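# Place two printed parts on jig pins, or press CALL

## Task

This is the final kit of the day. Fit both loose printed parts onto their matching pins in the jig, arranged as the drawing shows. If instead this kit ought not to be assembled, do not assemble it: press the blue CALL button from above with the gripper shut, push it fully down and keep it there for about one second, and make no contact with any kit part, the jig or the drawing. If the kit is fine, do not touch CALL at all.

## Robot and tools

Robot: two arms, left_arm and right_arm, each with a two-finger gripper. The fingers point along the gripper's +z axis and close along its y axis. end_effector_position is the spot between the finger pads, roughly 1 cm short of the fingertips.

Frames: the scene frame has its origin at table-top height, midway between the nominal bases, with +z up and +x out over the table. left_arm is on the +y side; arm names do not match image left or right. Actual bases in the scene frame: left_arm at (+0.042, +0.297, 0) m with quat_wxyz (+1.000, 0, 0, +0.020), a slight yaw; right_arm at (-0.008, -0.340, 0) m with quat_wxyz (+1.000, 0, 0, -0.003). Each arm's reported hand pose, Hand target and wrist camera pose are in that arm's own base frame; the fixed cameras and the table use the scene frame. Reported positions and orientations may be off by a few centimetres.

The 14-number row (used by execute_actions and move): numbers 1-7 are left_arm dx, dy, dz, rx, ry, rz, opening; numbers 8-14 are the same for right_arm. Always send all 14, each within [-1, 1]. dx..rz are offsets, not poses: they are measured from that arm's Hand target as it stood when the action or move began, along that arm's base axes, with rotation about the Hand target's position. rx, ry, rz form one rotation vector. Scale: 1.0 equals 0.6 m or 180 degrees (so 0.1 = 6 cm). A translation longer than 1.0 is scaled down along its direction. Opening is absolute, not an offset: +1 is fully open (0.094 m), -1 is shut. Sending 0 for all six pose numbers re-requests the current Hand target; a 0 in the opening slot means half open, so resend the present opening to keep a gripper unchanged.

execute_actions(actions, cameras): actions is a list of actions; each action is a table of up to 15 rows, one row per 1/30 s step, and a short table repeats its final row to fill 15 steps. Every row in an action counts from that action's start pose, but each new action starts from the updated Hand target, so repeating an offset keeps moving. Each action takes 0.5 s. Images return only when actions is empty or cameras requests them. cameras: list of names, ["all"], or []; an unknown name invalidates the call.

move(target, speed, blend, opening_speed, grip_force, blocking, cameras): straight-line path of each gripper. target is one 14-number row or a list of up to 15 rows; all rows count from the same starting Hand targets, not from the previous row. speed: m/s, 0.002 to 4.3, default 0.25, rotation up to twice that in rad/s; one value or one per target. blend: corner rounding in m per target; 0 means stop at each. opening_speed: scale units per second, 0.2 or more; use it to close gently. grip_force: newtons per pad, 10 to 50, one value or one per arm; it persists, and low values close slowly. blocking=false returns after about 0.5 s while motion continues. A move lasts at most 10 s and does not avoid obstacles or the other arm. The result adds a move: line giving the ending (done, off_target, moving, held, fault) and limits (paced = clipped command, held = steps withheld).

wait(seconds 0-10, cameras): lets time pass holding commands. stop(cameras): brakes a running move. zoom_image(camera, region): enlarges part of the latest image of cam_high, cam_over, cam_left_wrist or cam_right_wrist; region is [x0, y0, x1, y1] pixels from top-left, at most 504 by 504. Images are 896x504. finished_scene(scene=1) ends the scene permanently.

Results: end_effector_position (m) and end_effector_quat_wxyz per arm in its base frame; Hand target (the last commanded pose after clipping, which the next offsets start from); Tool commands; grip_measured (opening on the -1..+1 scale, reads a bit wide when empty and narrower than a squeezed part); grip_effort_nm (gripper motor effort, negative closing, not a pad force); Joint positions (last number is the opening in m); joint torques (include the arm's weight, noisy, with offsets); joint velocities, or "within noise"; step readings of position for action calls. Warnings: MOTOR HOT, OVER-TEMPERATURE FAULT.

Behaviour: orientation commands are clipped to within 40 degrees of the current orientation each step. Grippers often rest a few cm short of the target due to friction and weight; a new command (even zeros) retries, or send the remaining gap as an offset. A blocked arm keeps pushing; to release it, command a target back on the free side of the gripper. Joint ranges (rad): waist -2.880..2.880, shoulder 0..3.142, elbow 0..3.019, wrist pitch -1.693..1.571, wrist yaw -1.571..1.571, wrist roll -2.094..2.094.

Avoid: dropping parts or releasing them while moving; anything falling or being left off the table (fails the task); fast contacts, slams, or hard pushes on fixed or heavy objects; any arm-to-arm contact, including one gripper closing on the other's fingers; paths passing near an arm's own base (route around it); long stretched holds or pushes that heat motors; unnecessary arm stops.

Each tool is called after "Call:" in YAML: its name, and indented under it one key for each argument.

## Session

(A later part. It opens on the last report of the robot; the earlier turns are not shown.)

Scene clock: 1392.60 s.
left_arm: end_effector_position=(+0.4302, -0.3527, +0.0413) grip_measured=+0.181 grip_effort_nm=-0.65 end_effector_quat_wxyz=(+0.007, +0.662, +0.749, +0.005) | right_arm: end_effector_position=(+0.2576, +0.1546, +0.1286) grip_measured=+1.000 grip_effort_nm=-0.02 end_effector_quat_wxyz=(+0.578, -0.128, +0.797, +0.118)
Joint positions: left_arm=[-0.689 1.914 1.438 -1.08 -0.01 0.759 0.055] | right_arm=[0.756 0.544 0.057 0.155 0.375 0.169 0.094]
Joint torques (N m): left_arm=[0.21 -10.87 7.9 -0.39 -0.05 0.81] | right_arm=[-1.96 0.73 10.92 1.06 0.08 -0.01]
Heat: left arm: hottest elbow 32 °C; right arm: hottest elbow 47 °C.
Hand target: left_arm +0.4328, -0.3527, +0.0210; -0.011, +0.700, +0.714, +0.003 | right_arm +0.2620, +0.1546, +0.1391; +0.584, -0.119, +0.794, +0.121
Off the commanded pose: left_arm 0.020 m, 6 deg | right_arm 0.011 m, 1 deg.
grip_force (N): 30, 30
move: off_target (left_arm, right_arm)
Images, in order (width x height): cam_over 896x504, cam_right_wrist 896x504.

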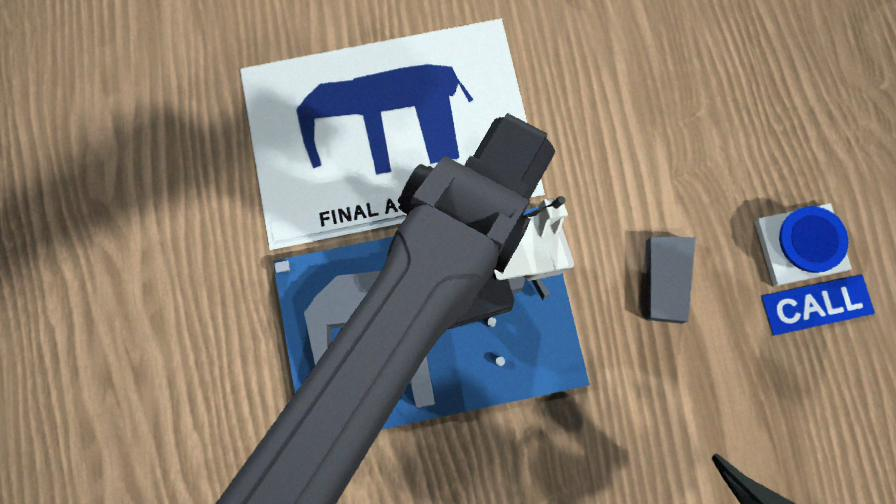

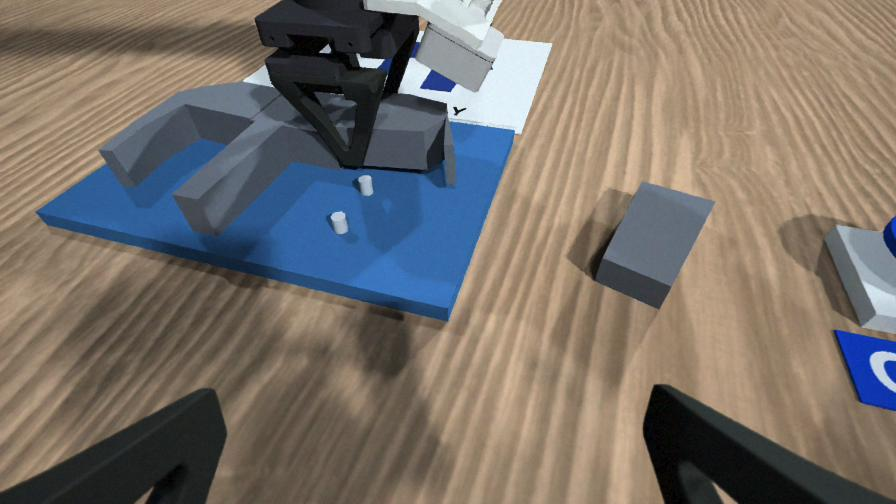

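Call:
move:
  target: [0.0,0.0,-0.03,0,0,-0.004,0.02,0,0,0,0,0,0,1]
  cameras: []
  speed: 0.06

Call:
move:
  target: [0.0,0.0,-0.03,0,0.01,0,0.02,0,0,0,0,0,0,1]
  cameras: ["cam_right_wrist","cam_over"]
  speed: 0.06

Call:
zoom_image:
  camera: "cam_right_wrist"
  region: [290, 70, 450, 180]

Call:
zoom_image:
  camera: "cam_over"
  region: [430, 250, 560, 350]

Scene clock: 1402.33 s.
left_arm: end_effector_position=(+0.4302, -0.3527, +0.0413) grip_measured=+0.181 grip_effort_nm=-0.65 end_effector_quat_wxyz=(+0.007, +0.662, +0.749, +0.005) | right_arm: end_effector_position=(+0.2576, +0.1546, +0.1286) grip_measured=+1.000 grip_effort_nm=-0.02 end_effector_quat_wxyz=(+0.578, -0.128, +0.797, +0.118)
Joint positions: left_arm=[-0.689 1.914 1.438 -1.08 -0.01 0.759 0.055] | right_arm=[0.756 0.544 0.057 0.155 0.375 0.169 0.094]
Joint torques (N m): left_arm=[0.79 -9.99 6.45 0.9 -0.1 0.94] | right_arm=[-1.96 0.85 10.91 1.02 0.08 -0.01]
Heat: left arm: hottest elbow 32 °C; right arm: hottest elbow 47 °C.
Hand target: left_arm +0.4328, -0.3527, +0.0030; -0.011, +0.704, +0.710, +0.003 | right_arm +0.2620, +0.1546, +0.1391; +0.584, -0.119, +0.794, +0.121
Off the commanded pose: left_arm 0.038 m, 7 deg | right_arm 0.011 m, 1 deg.
grip_force (N): 30, 30
move: off_target (left_arm, right_arm)
No camera images: "cameras" was empty.

Scene clock: 1403.43 s.
left_arm: end_effector_position=(+0.4299, -0.3527, +0.0397) grip_measured=+0.182 grip_effort_nm=-0.65 end_effector_quat_wxyz=(+0.006, +0.670, +0.742, +0.000) | right_arm: end_effector_position=(+0.2576, +0.1546, +0.1286) grip_measured=+1.000 grip_effort_nm=-0.03 end_effector_quat_wxyz=(+0.578, -0.128, +0.797, +0.118)
Joint positions: left_arm=[-0.686 1.917 1.438 -1.08 0.001 0.783 0.056] | right_arm=[0.756 0.544 0.057 0.155 0.375 0.169 0.094]
Joint torques (N m): left_arm=[0.21 -7.71 6.39 1.29 0.36 0.76] | right_arm=[-1.96 0.79 10.91 1.03 0.09 -0.01]
Heat: left arm: hottest elbow 32 °C; right arm: hottest elbow 47 °C.
Hand target: left_arm +0.4328, -0.3527, -0.0150; -0.022, +0.704, +0.710, -0.008 | right_arm +0.2620, +0.1546, +0.1391; +0.584, -0.119, +0.794, +0.121
Off the commanded pose: left_arm 0.055 m, 6 deg | right_arm 0.011 m, 1 deg.
grip_force (N): 30, 30
move: off_target (left_arm, right_arm)
Images, in order (width x height): cam_over 896x504, cam_right_wrist 896x504.

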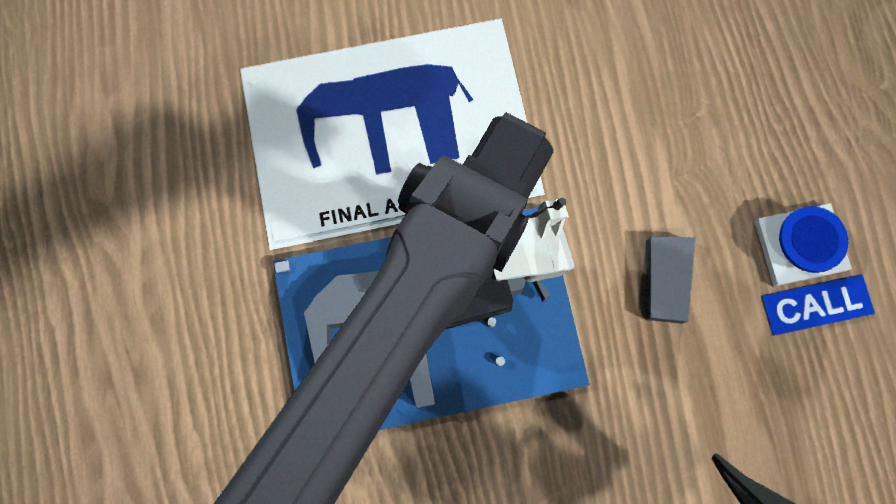

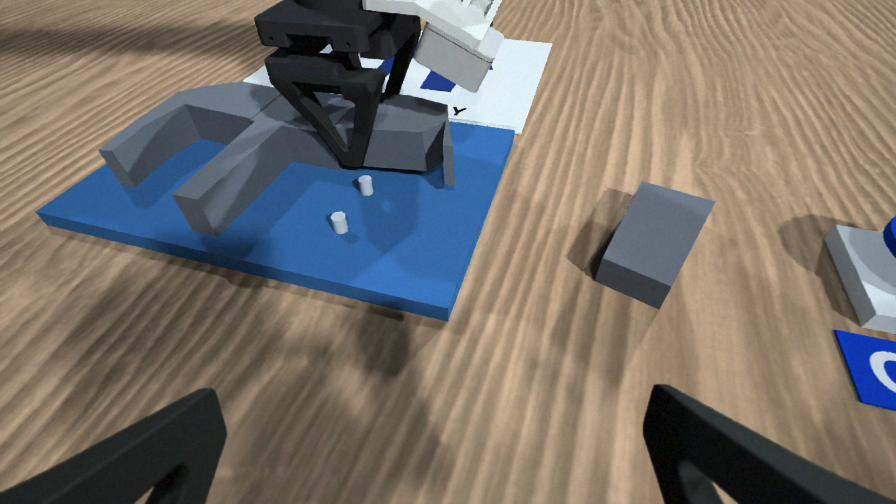

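Scaled by 3.150 from the camera's 896x504 image, which has a finer 1280x720 frame.

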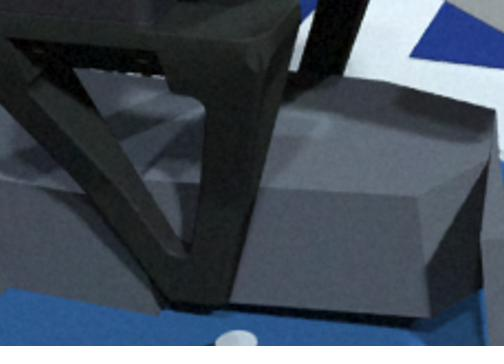

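Scaled by 3.877 from the camera's 896x504 image, which has a finer 1280x720 frame.

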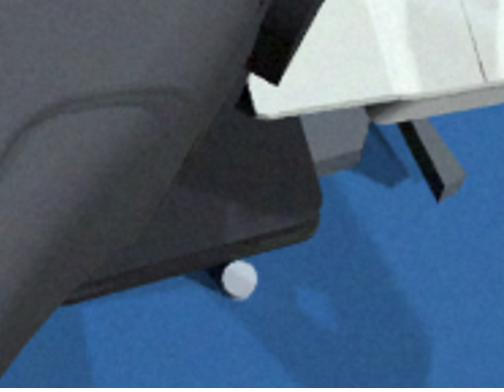

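Call:
move:
  target: [0.0,0.0,0.055,0,-0.01,0,0.02,0,0,0,0,0,0,1]
  cameras: []
  speed: 0.06

Call:
move:
  target: [0.0,0.0,0.015,0,0.0,0.0,0.02,0,0,0,0,0,0,1]
  cameras: ["cam_right_wrist","cam_over"]
  speed: 0.06

Call:
zoom_image:
  camera: "cam_right_wrist"
  region: [290, 70, 450, 180]

Call:
zoom_image:
  camera: "cam_over"
  region: [430, 250, 560, 350]

Scene clock: 1415.23 s.
left_arm: end_effector_position=(+0.4298, -0.3527, +0.0402) grip_measured=+0.182 grip_effort_nm=-0.65 end_effector_quat_wxyz=(+0.005, +0.671, +0.742, +0.002) | right_arm: end_effector_position=(+0.2576, +0.1546, +0.1286) grip_measured=+1.000 grip_effort_nm=-0.03 end_effector_quat_wxyz=(+0.578, -0.128, +0.797, +0.118)
Joint positions: left_arm=[-0.688 1.917 1.44 -1.083 -0.004 0.783 0.056] | right_arm=[0.756 0.544 0.057 0.155 0.375 0.169 0.094]
Joint torques (N m): left_arm=[0.26 -10.34 7.68 -0.12 -0.2 0.68] | right_arm=[-1.96 0.73 10.91 1.01 0.08 -0.01]
Heat: left arm: hottest elbow 32 °C; right arm: hottest elbow 47 °C.
Hand target: left_arm +0.4328, -0.3527, +0.0180; -0.011, +0.704, +0.710, +0.003 | right_arm +0.2620, +0.1546, +0.1391; +0.584, -0.119, +0.794, +0.121
Off the commanded pose: left_arm 0.022 m, 6 deg | right_arm 0.011 m, 1 deg.
grip_force (N): 30, 30
move: off_target (left_arm, right_arm)
No camera images: "cameras" was empty.

Scene clock: 1416.23 s.
left_arm: end_effector_position=(+0.4297, -0.3530, +0.0412) grip_measured=+0.182 grip_effort_nm=-0.65 end_effector_quat_wxyz=(+0.004, +0.671, +0.741, +0.004) | right_arm: end_effector_position=(+0.2576, +0.1546, +0.1286) grip_measured=+1.000 grip_effort_nm=-0.03 end_effector_quat_wxyz=(+0.578, -0.128, +0.797, +0.118)
Joint positions: left_arm=[-0.689 1.917 1.443 -1.088 -0.007 0.783 0.056] | right_arm=[0.756 0.544 0.057 0.155 0.375 0.169 0.094]
Joint torques (N m): left_arm=[1.14 -11.75 8.12 -0.77 -0.18 0.71] | right_arm=[-1.96 0.79 10.92 1.02 0.09 -0.01]
Heat: left arm: hottest elbow 32 °C; right arm: hottest elbow 47 °C.
Hand target: left_arm +0.4328, -0.3527, +0.0270; -0.011, +0.704, +0.710, +0.003 | right_arm +0.2620, +0.1546, +0.1391; +0.584, -0.119, +0.794, +0.121
Off the commanded pose: left_arm 0.015 m, 5 deg | right_arm 0.011 m, 1 deg.
grip_force (N): 30, 30
move: off_target (left_arm, right_arm)
Images, in order (width x height): cam_over 896x504, cam_right_wrist 896x504.

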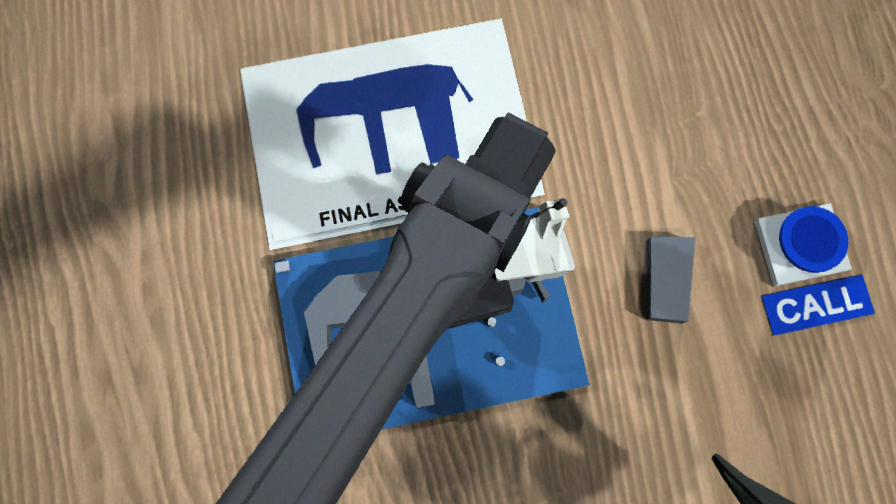

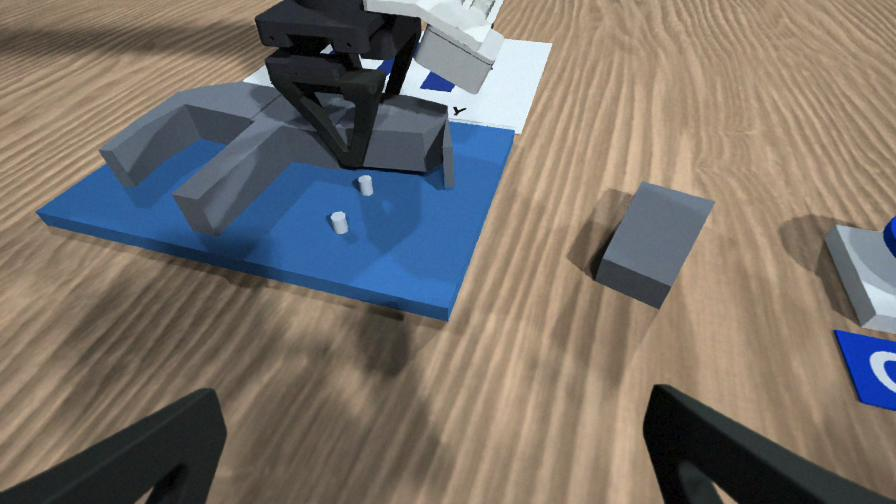

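Scaled by 3.150 from the camera's 896x504 image, which has a finer 1280x720 frame.

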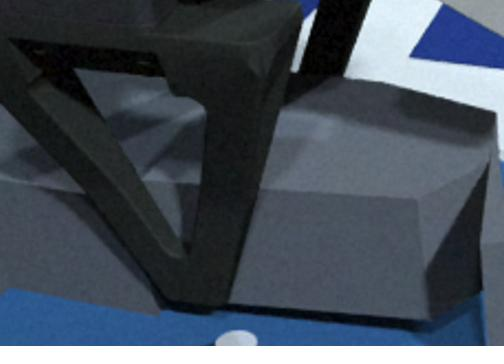

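Scaled by 3.877 from the camera's 896x504 image, which has a finer 1280x720 frame.

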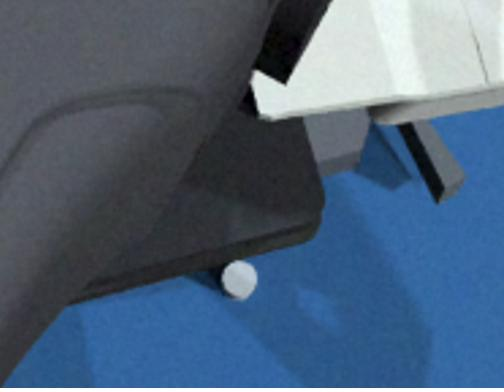

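Call:
move:
  target: [0,0,0,0,0,0,0.35,0,0,0,0,0,0,1]
  cameras: []
  opening_speed: 0.3

Call:
move:
  target: [0,0,0.15,0,0,0,0.5,0,0,0,0,0,0,1]
  cameras: []
  speed: 0.08

Call:
move:
  target: [-0.25,0.25,0.08,0,0,0,0.5,0,0,0,0,0,0,1]
  cameras: ["cam_over","cam_right_wrist"]

Call:
zoom_image:
  camera: "cam_right_wrist"
  region: [290, 70, 480, 200]

Call:
zoom_image:
  camera: "cam_over"
  region: [380, 230, 560, 380]

Scene clock: 1425.77 s.
left_arm: end_effector_position=(+0.4272, -0.3513, +0.0372) grip_measured=+0.348 grip_effort_nm=0.10 end_effector_quat_wxyz=(-0.005, +0.699, +0.715, +0.005) | right_arm: end_effector_position=(+0.2576, +0.1546, +0.1286) grip_measured=+1.000 grip_effort_nm=-0.03 end_effector_quat_wxyz=(+0.578, -0.128, +0.797, +0.118)
Joint positions: left_arm=[-0.691 1.925 1.443 -1.097 -0.01 0.858 0.063] | right_arm=[0.756 0.544 0.057 0.155 0.375 0.169 0.094]
Joint torques (N m): left_arm=[0.32 -12.51 8.13 -0.28 -0.17 0.07] | right_arm=[-2.02 0.79 10.91 1.03 0.09 -0.02]
Heat: left arm: hottest elbow 32 °C; right arm: hottest elbow 47 °C.
Hand target: left_arm +0.4328, -0.3527, +0.0270; -0.011, +0.704, +0.710, +0.003 | right_arm +0.2620, +0.1546, +0.1391; +0.584, -0.119, +0.794, +0.121
Off the commanded pose: left_arm 0.012 m, 1 deg | right_arm 0.011 m, 1 deg.
grip_force (N): 30, 30
move: off_target (left_arm, right_arm)
No camera images: "cameras" was empty.

Scene clock: 1427.83 s.
left_arm: end_effector_position=(+0.4204, -0.3429, +0.0947) grip_measured=+0.499 grip_effort_nm=0.08 end_effector_quat_wxyz=(-0.038, +0.703, +0.710, +0.003) | right_arm: end_effector_position=(+0.2576, +0.1546, +0.1286) grip_measured=+1.000 grip_effort_nm=-0.02 end_effector_quat_wxyz=(+0.578, -0.128, +0.797, +0.118)
Joint positions: left_arm=[-0.688 1.879 1.535 -1.301 -0.013 0.872 0.07] | right_arm=[0.756 0.544 0.057 0.155 0.375 0.169 0.094]
Joint torques (N m): left_arm=[0.03 -16.32 10.62 -0.54 0.03 0.11] | right_arm=[-1.96 0.85 10.89 1.03 0.09 -0.01]
Heat: left arm: hottest elbow 32 °C; right arm: hottest elbow 47 °C.
Hand target: left_arm +0.4328, -0.3527, +0.1170; -0.011, +0.704, +0.710, +0.003 | right_arm +0.2620, +0.1546, +0.1391; +0.584, -0.119, +0.794, +0.121
Off the commanded pose: left_arm 0.027 m, 3 deg | right_arm 0.011 m, 1 deg.
grip_force (N): 30, 30
move: off_target (left_arm, right_arm)
No camera images: "cameras" was empty.

Scene clock: 1429.77 s.
left_arm: end_effector_position=(+0.2809, -0.2049, +0.1590) grip_measured=+0.499 grip_effort_nm=0.08 end_effector_quat_wxyz=(-0.018, +0.702, +0.712, +0.004) | right_arm: end_effector_position=(+0.2576, +0.1546, +0.1286) grip_measured=+1.000 grip_effort_nm=-0.02 end_effector_quat_wxyz=(+0.578, -0.128, +0.797, +0.118)
Joint positions: left_arm=[-0.635 1.31 1.025 -1.321 -0.013 0.92 0.07] | right_arm=[0.756 0.544 0.057 0.155 0.375 0.169 0.094]
Joint torques (N m): left_arm=[0.32 -8.47 7.83 -0.59 -0.08 0.04] | right_arm=[-1.96 0.73 10.91 1.05 0.09 -0.01]
Heat: left arm: hottest elbow 33 °C; right arm: hottest elbow 47 °C.
Hand target: left_arm +0.2828, -0.2027, +0.1650; -0.011, +0.704, +0.710, +0.003 | right_arm +0.2620, +0.1546, +0.1391; +0.584, -0.119, +0.794, +0.121
Off the commanded pose: left_arm 0.007 m, 1 deg | right_arm 0.011 m, 1 deg.
grip_force (N): 30, 30
move: off_target (right_arm)
Images, in order (width x height): cam_over 896x504, cam_right_wrist 896x504.

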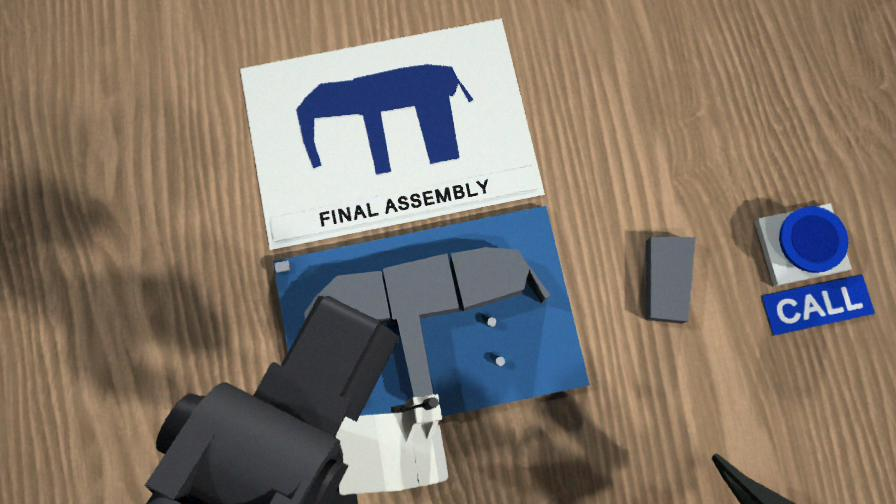

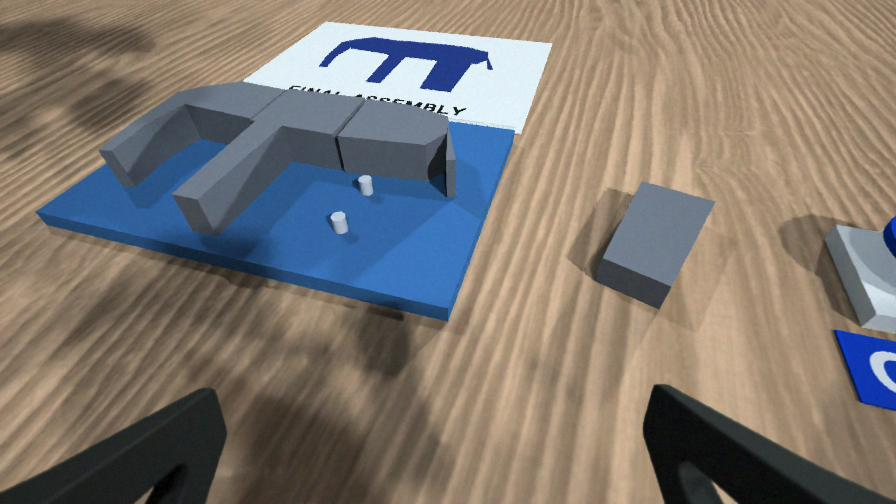

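Scaled by 2.653 from the camera's 896x504 image, which has a finer 1280x720 frame.

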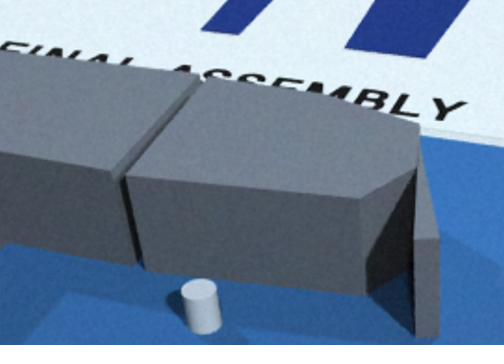

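Scaled by 2.800 from the camera's 896x504 image, which has a finer 1280x720 frame.

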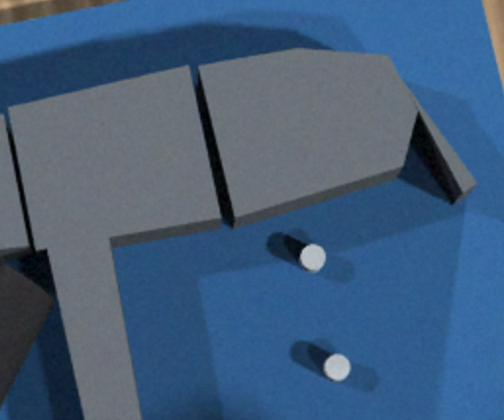

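Call:
move:
  target:
    - [-0.05,0.3,0.1,0,0,0,0.5,0,0,0.12,0,0,0,1]
    - [-0.05,0.3,0.1,0,0,0,0.5,0.318,-0.109,-0.065,-0.03,0.4105,-0.153,1]
  cameras: ["all"]

Scene clock: 1447.00 s.
left_arm: end_effector_position=(+0.2489, -0.0249, +0.2152) grip_measured=+0.499 grip_effort_nm=0.08 end_effector_quat_wxyz=(-0.023, +0.703, +0.711, -0.002) | right_arm: end_effector_position=(+0.4298, +0.0863, +0.0850) grip_measured=+1.000 grip_effort_nm=-0.03 end_effector_quat_wxyz=(-0.019, +0.123, +0.992, -0.006)
Joint positions: left_arm=[-0.115 1.012 0.947 -1.545 -0.025 1.444 0.07] | right_arm=[0.199 1.618 1.149 -1.141 -0.001 0.445 0.094]
Joint torques (N m): left_arm=[0.32 -3.14 9.28 -0.51 0.1 0.08] | right_arm=[-1.67 -12.22 13.2 -0.42 0.01 0.02]
Heat: left arm: hottest elbow 33 °C; right arm: hottest elbow 50 °C.
Hand target: left_arm +0.2528, -0.0227, +0.2250; -0.011, +0.704, +0.710, +0.003 | right_arm +0.4528, +0.0892, +0.1001; +0.000, +0.131, +0.991, +0.000
Off the commanded pose: left_arm 0.011 m, 1 deg | right_arm 0.028 m, 2 deg.
grip_force (N): 30, 30
move: off_target (left_arm, right_arm)

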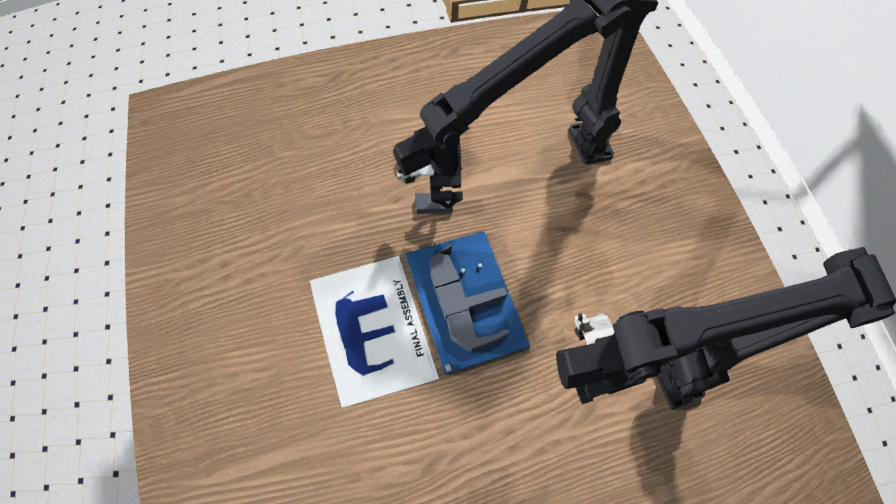

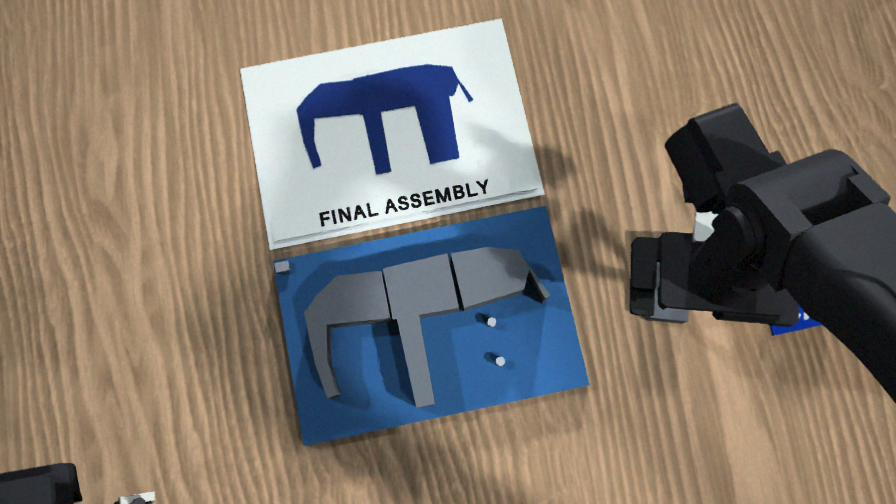

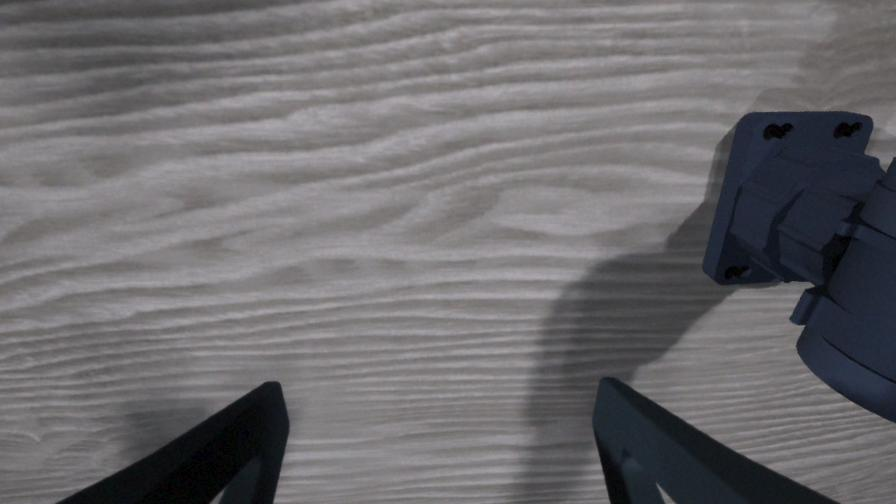

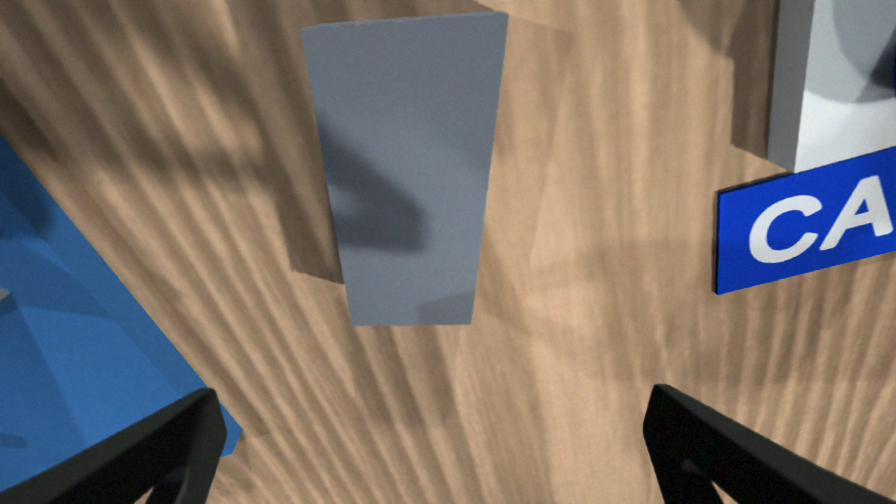

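Call:
move:
  target: [0,0,0,0,0,0,0.5,0.05,0.006,-0.06,0,-0.008,0,0.8]
  cameras: ["cam_right_wrist"]
  speed: 0.12

Scene clock: 1458.53 s.
left_arm: end_effector_position=(+0.2489, -0.0249, +0.2152) grip_measured=+0.499 grip_effort_nm=0.08 end_effector_quat_wxyz=(-0.023, +0.703, +0.711, -0.002) | right_arm: end_effector_position=(+0.4519, +0.0907, +0.0501) grip_measured=+0.802 grip_effort_nm=-0.11 end_effector_quat_wxyz=(-0.020, +0.123, +0.992, -0.006)
Joint positions: left_arm=[-0.115 1.012 0.947 -1.545 -0.025 1.444 0.07] | right_arm=[0.199 1.718 1.175 -1.071 -0.001 0.445 0.085]
Joint torques (N m): left_arm=[1.2 -3.66 9.33 -0.49 0.07 0.11] | right_arm=[-1.96 -13.68 12.64 0.47 0.22 -0.01]
Heat: left arm: hottest elbow 33 °C; right arm: hottest elbow 53 °C.
Hand target: left_arm +0.2528, -0.0227, +0.2250; -0.011, +0.704, +0.710, +0.003 | right_arm +0.4828, +0.0928, +0.0641; +0.013, +0.131, +0.991, +0.002
Off the commanded pose: left_arm 0.011 m, 1 deg | right_arm 0.034 m, 4 deg.
grip_force (N): 30, 30
move: off_target (left_arm, right_arm)
Images, in order (width x height): cam_right_wrist 896x504.

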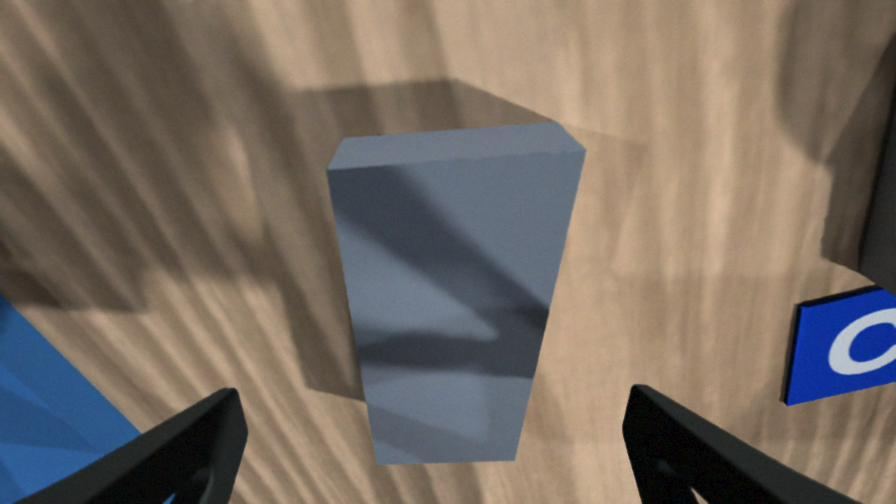

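Call:
move:
  target: [0,0,0,0,0,0,0.5,0.013,-0.0055,-0.045,0,-0.012,-0.007,0.8]
  cameras: ["cam_right_wrist"]
  speed: 0.1

Scene clock: 1465.33 s.
left_arm: end_effector_position=(+0.2489, -0.0249, +0.2152) grip_measured=+0.499 grip_effort_nm=0.08 end_effector_quat_wxyz=(-0.023, +0.703, +0.711, -0.002) | right_arm: end_effector_position=(+0.4754, +0.0944, +0.0354) grip_measured=+0.802 grip_effort_nm=-0.11 end_effector_quat_wxyz=(+0.016, +0.129, +0.992, +0.003)
Joint positions: left_arm=[-0.115 1.012 0.947 -1.545 -0.025 1.444 0.07] | right_arm=[0.199 1.75 1.175 -0.963 0.005 0.457 0.085]
Joint torques (N m): left_arm=[1.2 -3.08 9.09 -0.59 0.1 0.09] | right_arm=[-1.9 -13.98 9.28 0.64 0.31 0.01]
Heat: left arm: hottest elbow 33 °C; right arm: hottest elbow 54 °C.
Hand target: left_arm +0.2528, -0.0227, +0.2250; -0.011, +0.704, +0.710, +0.003 | right_arm +0.4906, +0.0895, +0.0371; +0.031, +0.142, +0.989, +0.004
Off the commanded pose: left_arm 0.011 m, 1 deg | right_arm 0.016 m, 2 deg.
grip_force (N): 30, 30
move: off_target (left_arm, right_arm)
Images, in order (width x height): cam_right_wrist 896x504.

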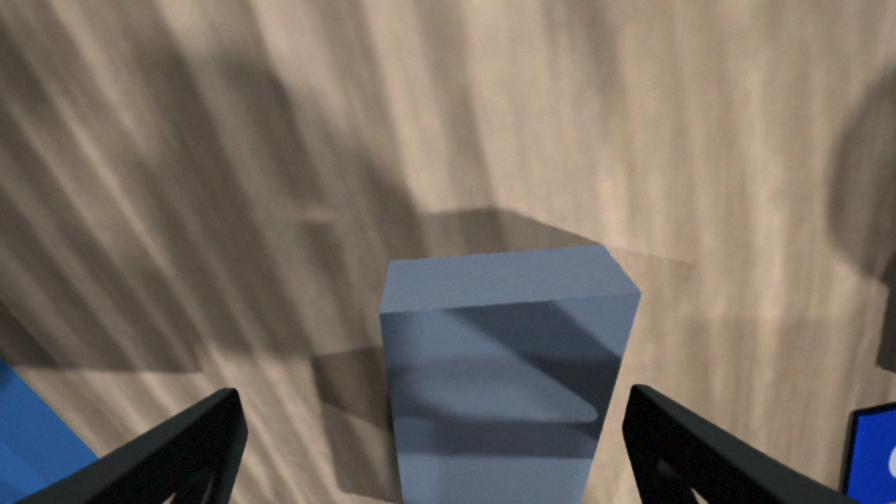

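Call:
move:
  target:
    - [0,0,0,0,0,0,0.5,-0.035,-0.013,0.02,0,0.006,0,0.8]
    - [0,0,0,0,0,0,0.5,-0.035,-0.013,-0.02,0,0.006,0,0.8]
  cameras: ["cam_right_wrist"]
  speed: 0.1

Scene clock: 1473.90 s.
left_arm: end_effector_position=(+0.2489, -0.0249, +0.2152) grip_measured=+0.499 grip_effort_nm=0.08 end_effector_quat_wxyz=(-0.023, +0.703, +0.711, -0.002) | right_arm: end_effector_position=(+0.4645, +0.0863, +0.0252) grip_measured=+0.802 grip_effort_nm=-0.11 end_effector_quat_wxyz=(+0.013, +0.135, +0.991, +0.001)
Joint positions: left_arm=[-0.115 1.012 0.947 -1.545 -0.025 1.444 0.07] | right_arm=[0.187 1.742 1.132 -0.936 0.005 0.457 0.085]
Joint torques (N m): left_arm=[1.08 -3.25 9.13 -0.42 0.06 0.11] | right_arm=[-1.96 -14.8 6.94 0.59 0.13 -0.08]
Heat: left arm: hottest elbow 33 °C; right arm: hottest elbow 53 °C.
Hand target: left_arm +0.2528, -0.0227, +0.2250; -0.011, +0.704, +0.710, +0.003 | right_arm +0.4696, +0.0817, +0.0251; +0.022, +0.142, +0.990, +0.003
Off the commanded pose: left_arm 0.011 m, 1 deg | right_arm 0.007 m, 1 deg.
grip_force (N): 30, 30
move: off_target (left_arm)
Images, in order (width x height): cam_right_wrist 896x504.

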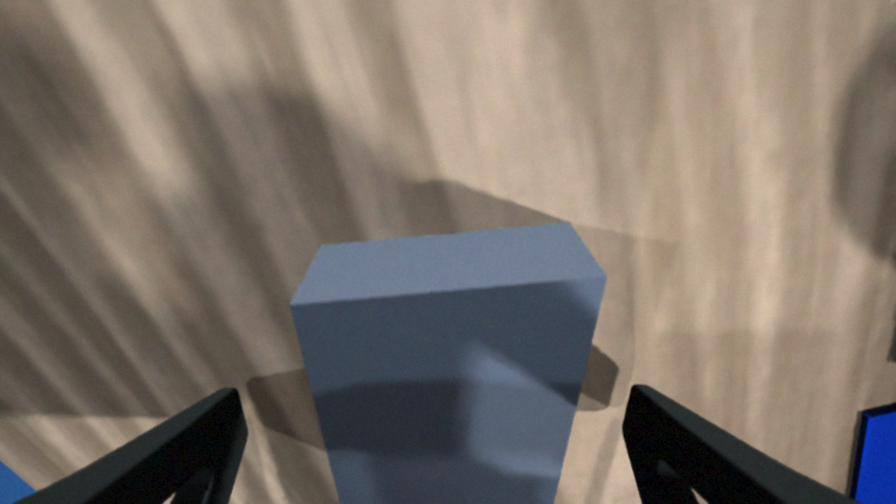

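Call:
move:
  target: [0,0,0,0,0,0,0.5,0,0,0,0,0,0,-0.35]
  cameras: ["cam_right_wrist"]
  opening_speed: 0.5

Scene clock: 1481.60 s.
left_arm: end_effector_position=(+0.2489, -0.0249, +0.2152) grip_measured=+0.499 grip_effort_nm=0.08 end_effector_quat_wxyz=(-0.023, +0.703, +0.711, -0.002) | right_arm: end_effector_position=(+0.4649, +0.0842, +0.0252) grip_measured=-0.099 grip_effort_nm=-0.68 end_effector_quat_wxyz=(+0.013, +0.137, +0.990, +0.001)
Joint positions: left_arm=[-0.115 1.012 0.947 -1.545 -0.025 1.444 0.07] | right_arm=[0.182 1.742 1.132 -0.936 0.005 0.457 0.042]
Joint torques (N m): left_arm=[1.26 -2.9 9.48 -0.75 0.02 0.06] | right_arm=[-1.96 -14.86 6.94 0.58 0.14 -0.08]
Heat: left arm: hottest elbow 34 °C; right arm: hottest elbow 51 °C.
Hand target: left_arm +0.2528, -0.0227, +0.2250; -0.011, +0.704, +0.710, +0.003 | right_arm +0.4696, +0.0817, +0.0251; +0.022, +0.142, +0.990, +0.003
Off the commanded pose: left_arm 0.011 m, 1 deg | right_arm 0.005 m, 1 deg.
grip_force (N): 30, 30
move: off_target (left_arm)
Images, in order (width x height): cam_right_wrist 896x504.

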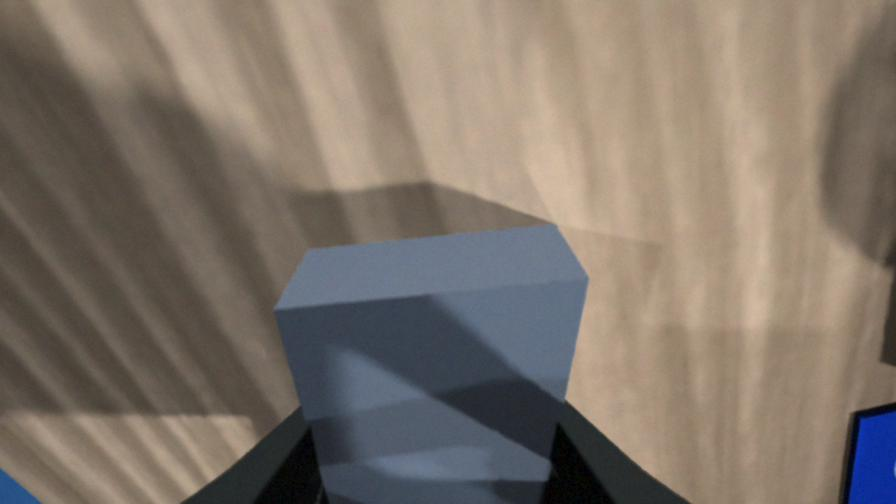

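Call:
move:
  target: [0,0,0,0,0,0,0.5, 0,0,0.17,0,0,0,-0.35]
  speed: 0.1
  cameras: ["cam_right_wrist"]

Scene clock: 1509.60 s.
left_arm: end_effector_position=(+0.2489, -0.0249, +0.2152) grip_measured=+0.499 grip_effort_nm=0.08 end_effector_quat_wxyz=(-0.023, +0.703, +0.711, -0.002) | right_arm: end_effector_position=(+0.4439, +0.0803, +0.0911) grip_measured=-0.099 grip_effort_nm=-0.68 end_effector_quat_wxyz=(-0.020, +0.137, +0.990, -0.009)
Joint positions: left_arm=[-0.115 1.012 0.947 -1.545 -0.025 1.444 0.07] | right_arm=[0.182 1.644 1.199 -1.17 0.005 0.457 0.042]
Joint torques (N m): left_arm=[1.38 -3.43 9.1 -0.47 0.05 0.11] | right_arm=[-1.96 -16.67 13.57 -0.46 0.15 -0.08]
Heat: left arm: hottest elbow 34 °C; right arm: hottest elbow 47 °C.
Hand target: left_arm +0.2528, -0.0227, +0.2250; -0.011, +0.704, +0.710, +0.003 | right_arm +0.4696, +0.0817, +0.1271; +0.022, +0.142, +0.990, +0.003
Off the commanded pose: left_arm 0.011 m, 1 deg | right_arm 0.044 m, 5 deg.
grip_force (N): 30, 30
move: off_target (left_arm, right_arm)
Images, in order (width x height): cam_right_wrist 896x504.

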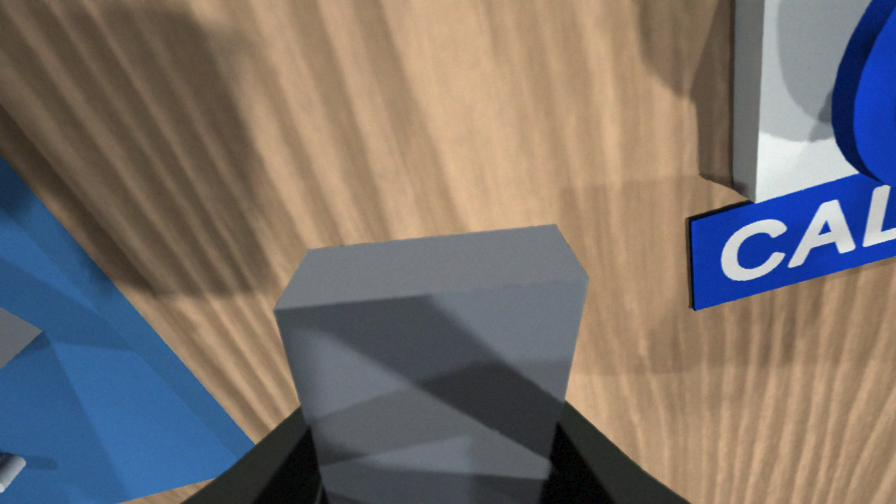

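Call:
move:
  target:
    - [0,0,0,0,0,0,0.5, 0,0,0.03,0,0,0,-0.35]
    - [0,0,0,0,0,0,0.5, -0.05,0.345,0.03,0,0,0.098,-0.35]
  speed: 0.12
  cameras: ["cam_over","cam_right_wrist"]

Scene clock: 1520.20 s.
left_arm: end_effector_position=(+0.2489, -0.0249, +0.2152) grip_measured=+0.499 grip_effort_nm=0.08 end_effector_quat_wxyz=(-0.023, +0.703, +0.711, -0.002) | right_arm: end_effector_position=(+0.4192, +0.2754, +0.1256) grip_measured=-0.099 grip_effort_nm=-0.68 end_effector_quat_wxyz=(-0.002, -0.017, +1.000, -0.004)
Joint positions: left_arm=[-0.115 1.012 0.947 -1.545 -0.025 1.444 0.07] | right_arm=[0.584 1.71 1.383 -1.252 0.005 0.551 0.042]
Joint torques (N m): left_arm=[1.14 -3.96 9.37 -0.58 0.01 0.04] | right_arm=[-1.03 -14.62 14.57 -0.38 0.31 0.01]
Heat: left arm: hottest elbow 35 °C; right arm: hottest elbow 50 °C.
Hand target: left_arm +0.2528, -0.0227, +0.2250; -0.011, +0.704, +0.710, +0.003 | right_arm +0.4396, +0.2887, +0.1451; +0.021, -0.012, +1.000, +0.006
Off the commanded pose: left_arm 0.011 m, 1 deg | right_arm 0.031 m, 3 deg.
grip_force (N): 30, 30
move: off_target (left_arm, right_arm)
Images, in order (width x height): cam_over 896x504, cam_right_wrist 896x504.

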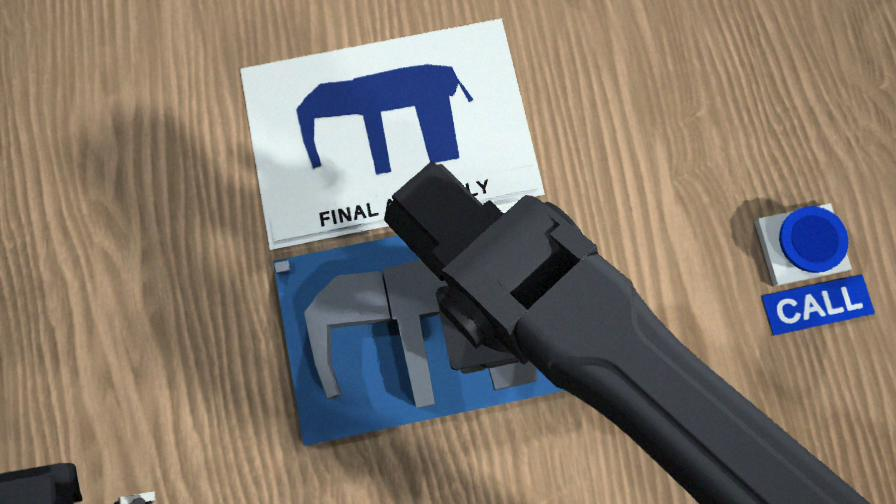

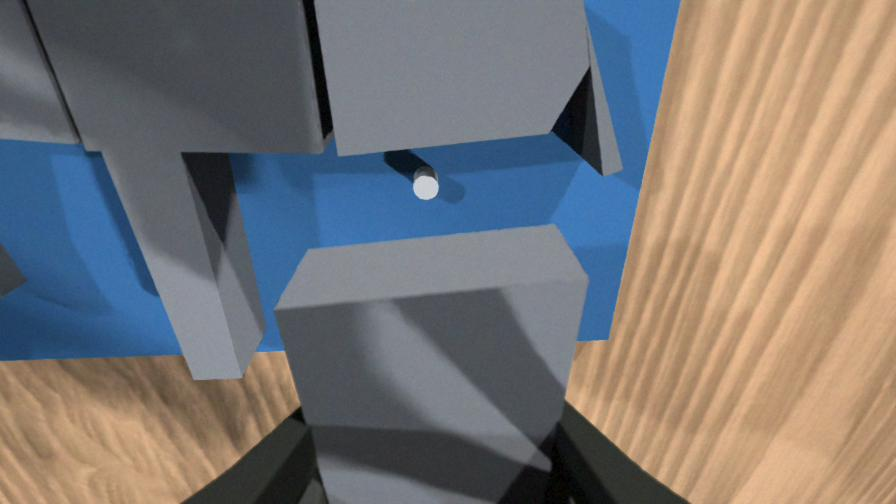

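Call:
move:
  target: [0,0,0,0,0,0,0.5, -0.02,0.013,-0.078,0,0,0,-0.35]
  speed: 0.1
  cameras: ["cam_over","cam_right_wrist"]

Scene clock: 1543.47 s.
left_arm: end_effector_position=(+0.2489, -0.0249, +0.2152) grip_measured=+0.499 grip_effort_nm=0.08 end_effector_quat_wxyz=(-0.023, +0.703, +0.711, -0.002) | right_arm: end_effector_position=(+0.4231, +0.2927, +0.1005) grip_measured=-0.099 grip_effort_nm=-0.68 end_effector_quat_wxyz=(+0.013, -0.016, +1.000, +0.005)
Joint positions: left_arm=[-0.115 1.012 0.947 -1.545 -0.025 1.444 0.07] | right_arm=[0.608 1.744 1.359 -1.16 0.007 0.575 0.042]
Joint torques (N m): left_arm=[0.67 -3.14 9.28 -0.58 0.05 0.08] | right_arm=[-0.62 -15.33 8.35 0.59 0.32 0.01]
Heat: left arm: hottest elbow 35 °C; right arm: hottest elbow 56 °C.
Hand target: left_arm +0.2528, -0.0227, +0.2250; -0.011, +0.704, +0.710, +0.003 | right_arm +0.4276, +0.2965, +0.0983; +0.021, -0.012, +1.000, +0.006
Off the commanded pose: left_arm 0.011 m, 1 deg | right_arm 0.006 m, 1 deg.
grip_force (N): 30, 30
move: off_target (left_arm)
Images, in order (width x height): cam_over 896x504, cam_right_wrist 896x504.

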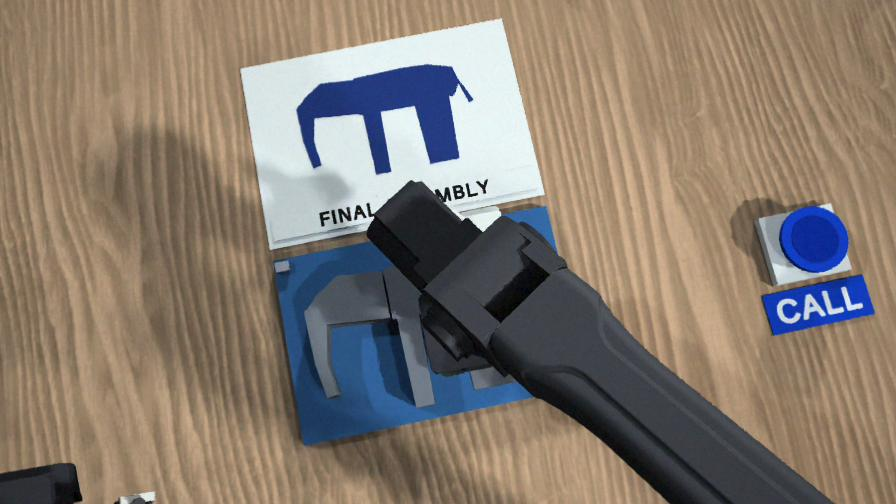

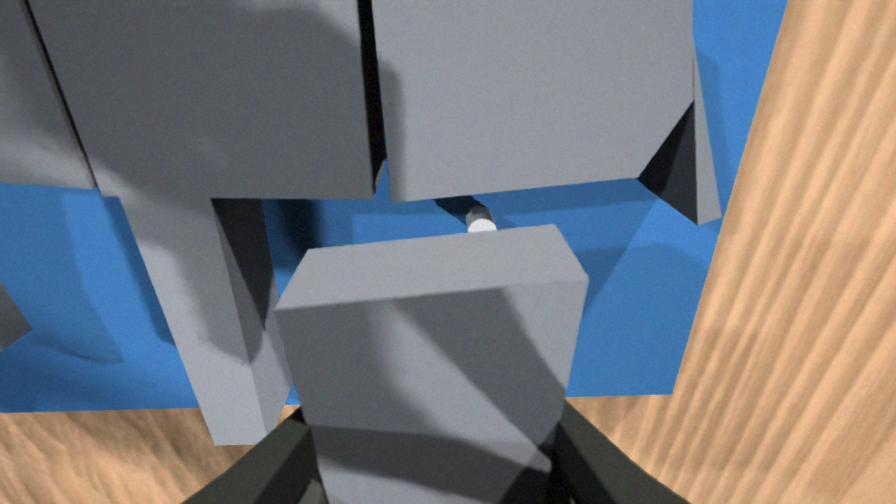

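Call:
move:
  target: [0,0,0,0,0,0,0.5, -0.025,-0.018,-0.03,0,0.008,-0.003,-0.35]
  speed: 0.08
  cameras: ["cam_over","cam_right_wrist"]

Scene clock: 1569.17 s.
left_arm: end_effector_position=(+0.2489, -0.0249, +0.2152) grip_measured=+0.499 grip_effort_nm=0.08 end_effector_quat_wxyz=(-0.023, +0.703, +0.711, -0.002) | right_arm: end_effector_position=(+0.4077, +0.2836, +0.0774) grip_measured=-0.099 grip_effort_nm=-0.69 end_effector_quat_wxyz=(-0.002, -0.014, +1.000, -0.001)
Joint positions: left_arm=[-0.115 1.012 0.947 -1.545 -0.025 1.444 0.07] | right_arm=[0.608 1.744 1.293 -1.124 -0.001 0.58 0.042]
Joint torques (N m): left_arm=[0.62 -3.55 9.14 -0.51 0.05 0.1] | right_arm=[-1.03 -16.21 7.9 0.5 0.01 0.01]
Heat: left arm: hottest elbow 35 °C; right arm: hottest elbow 51 °C.
Hand target: left_arm +0.2528, -0.0227, +0.2250; -0.011, +0.704, +0.710, +0.003 | right_arm +0.4126, +0.2857, +0.0803; +0.009, -0.007, +1.000, +0.006
Off the commanded pose: left_arm 0.011 m, 1 deg | right_arm 0.006 m, 2 deg.
grip_force (N): 30, 30
move: off_target (left_arm)
Images, in order (width x height): cam_over 896x504, cam_right_wrist 896x504.

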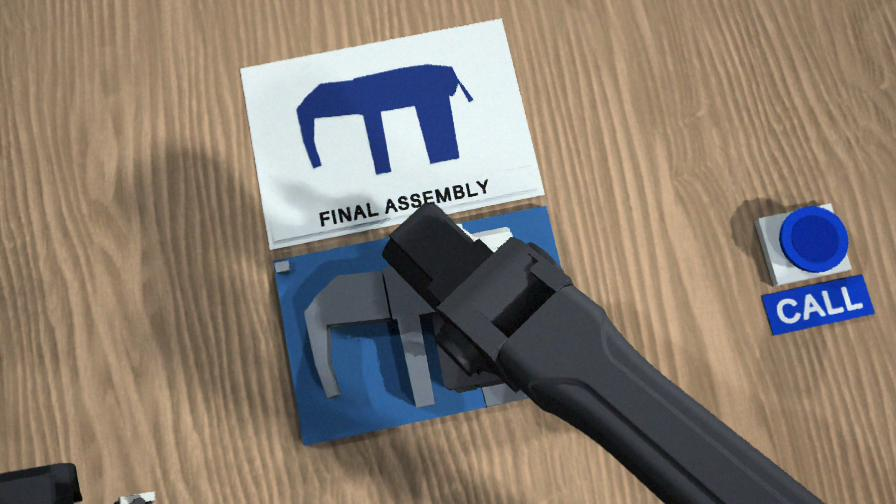

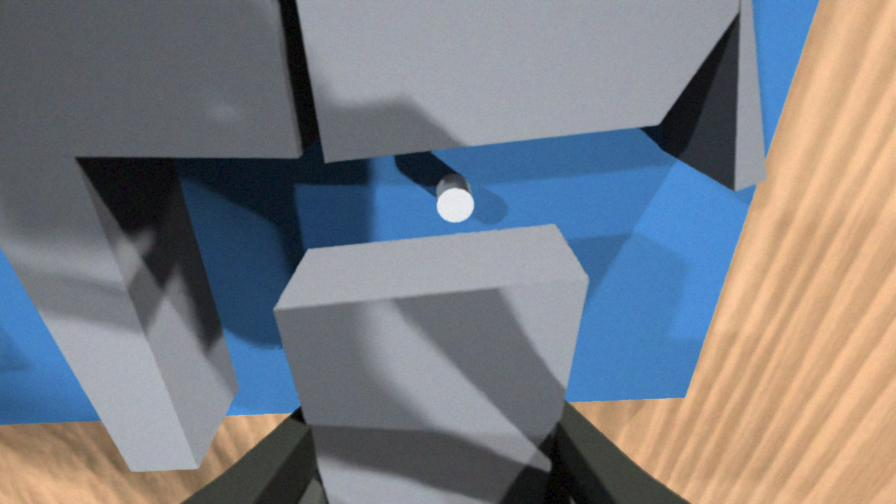

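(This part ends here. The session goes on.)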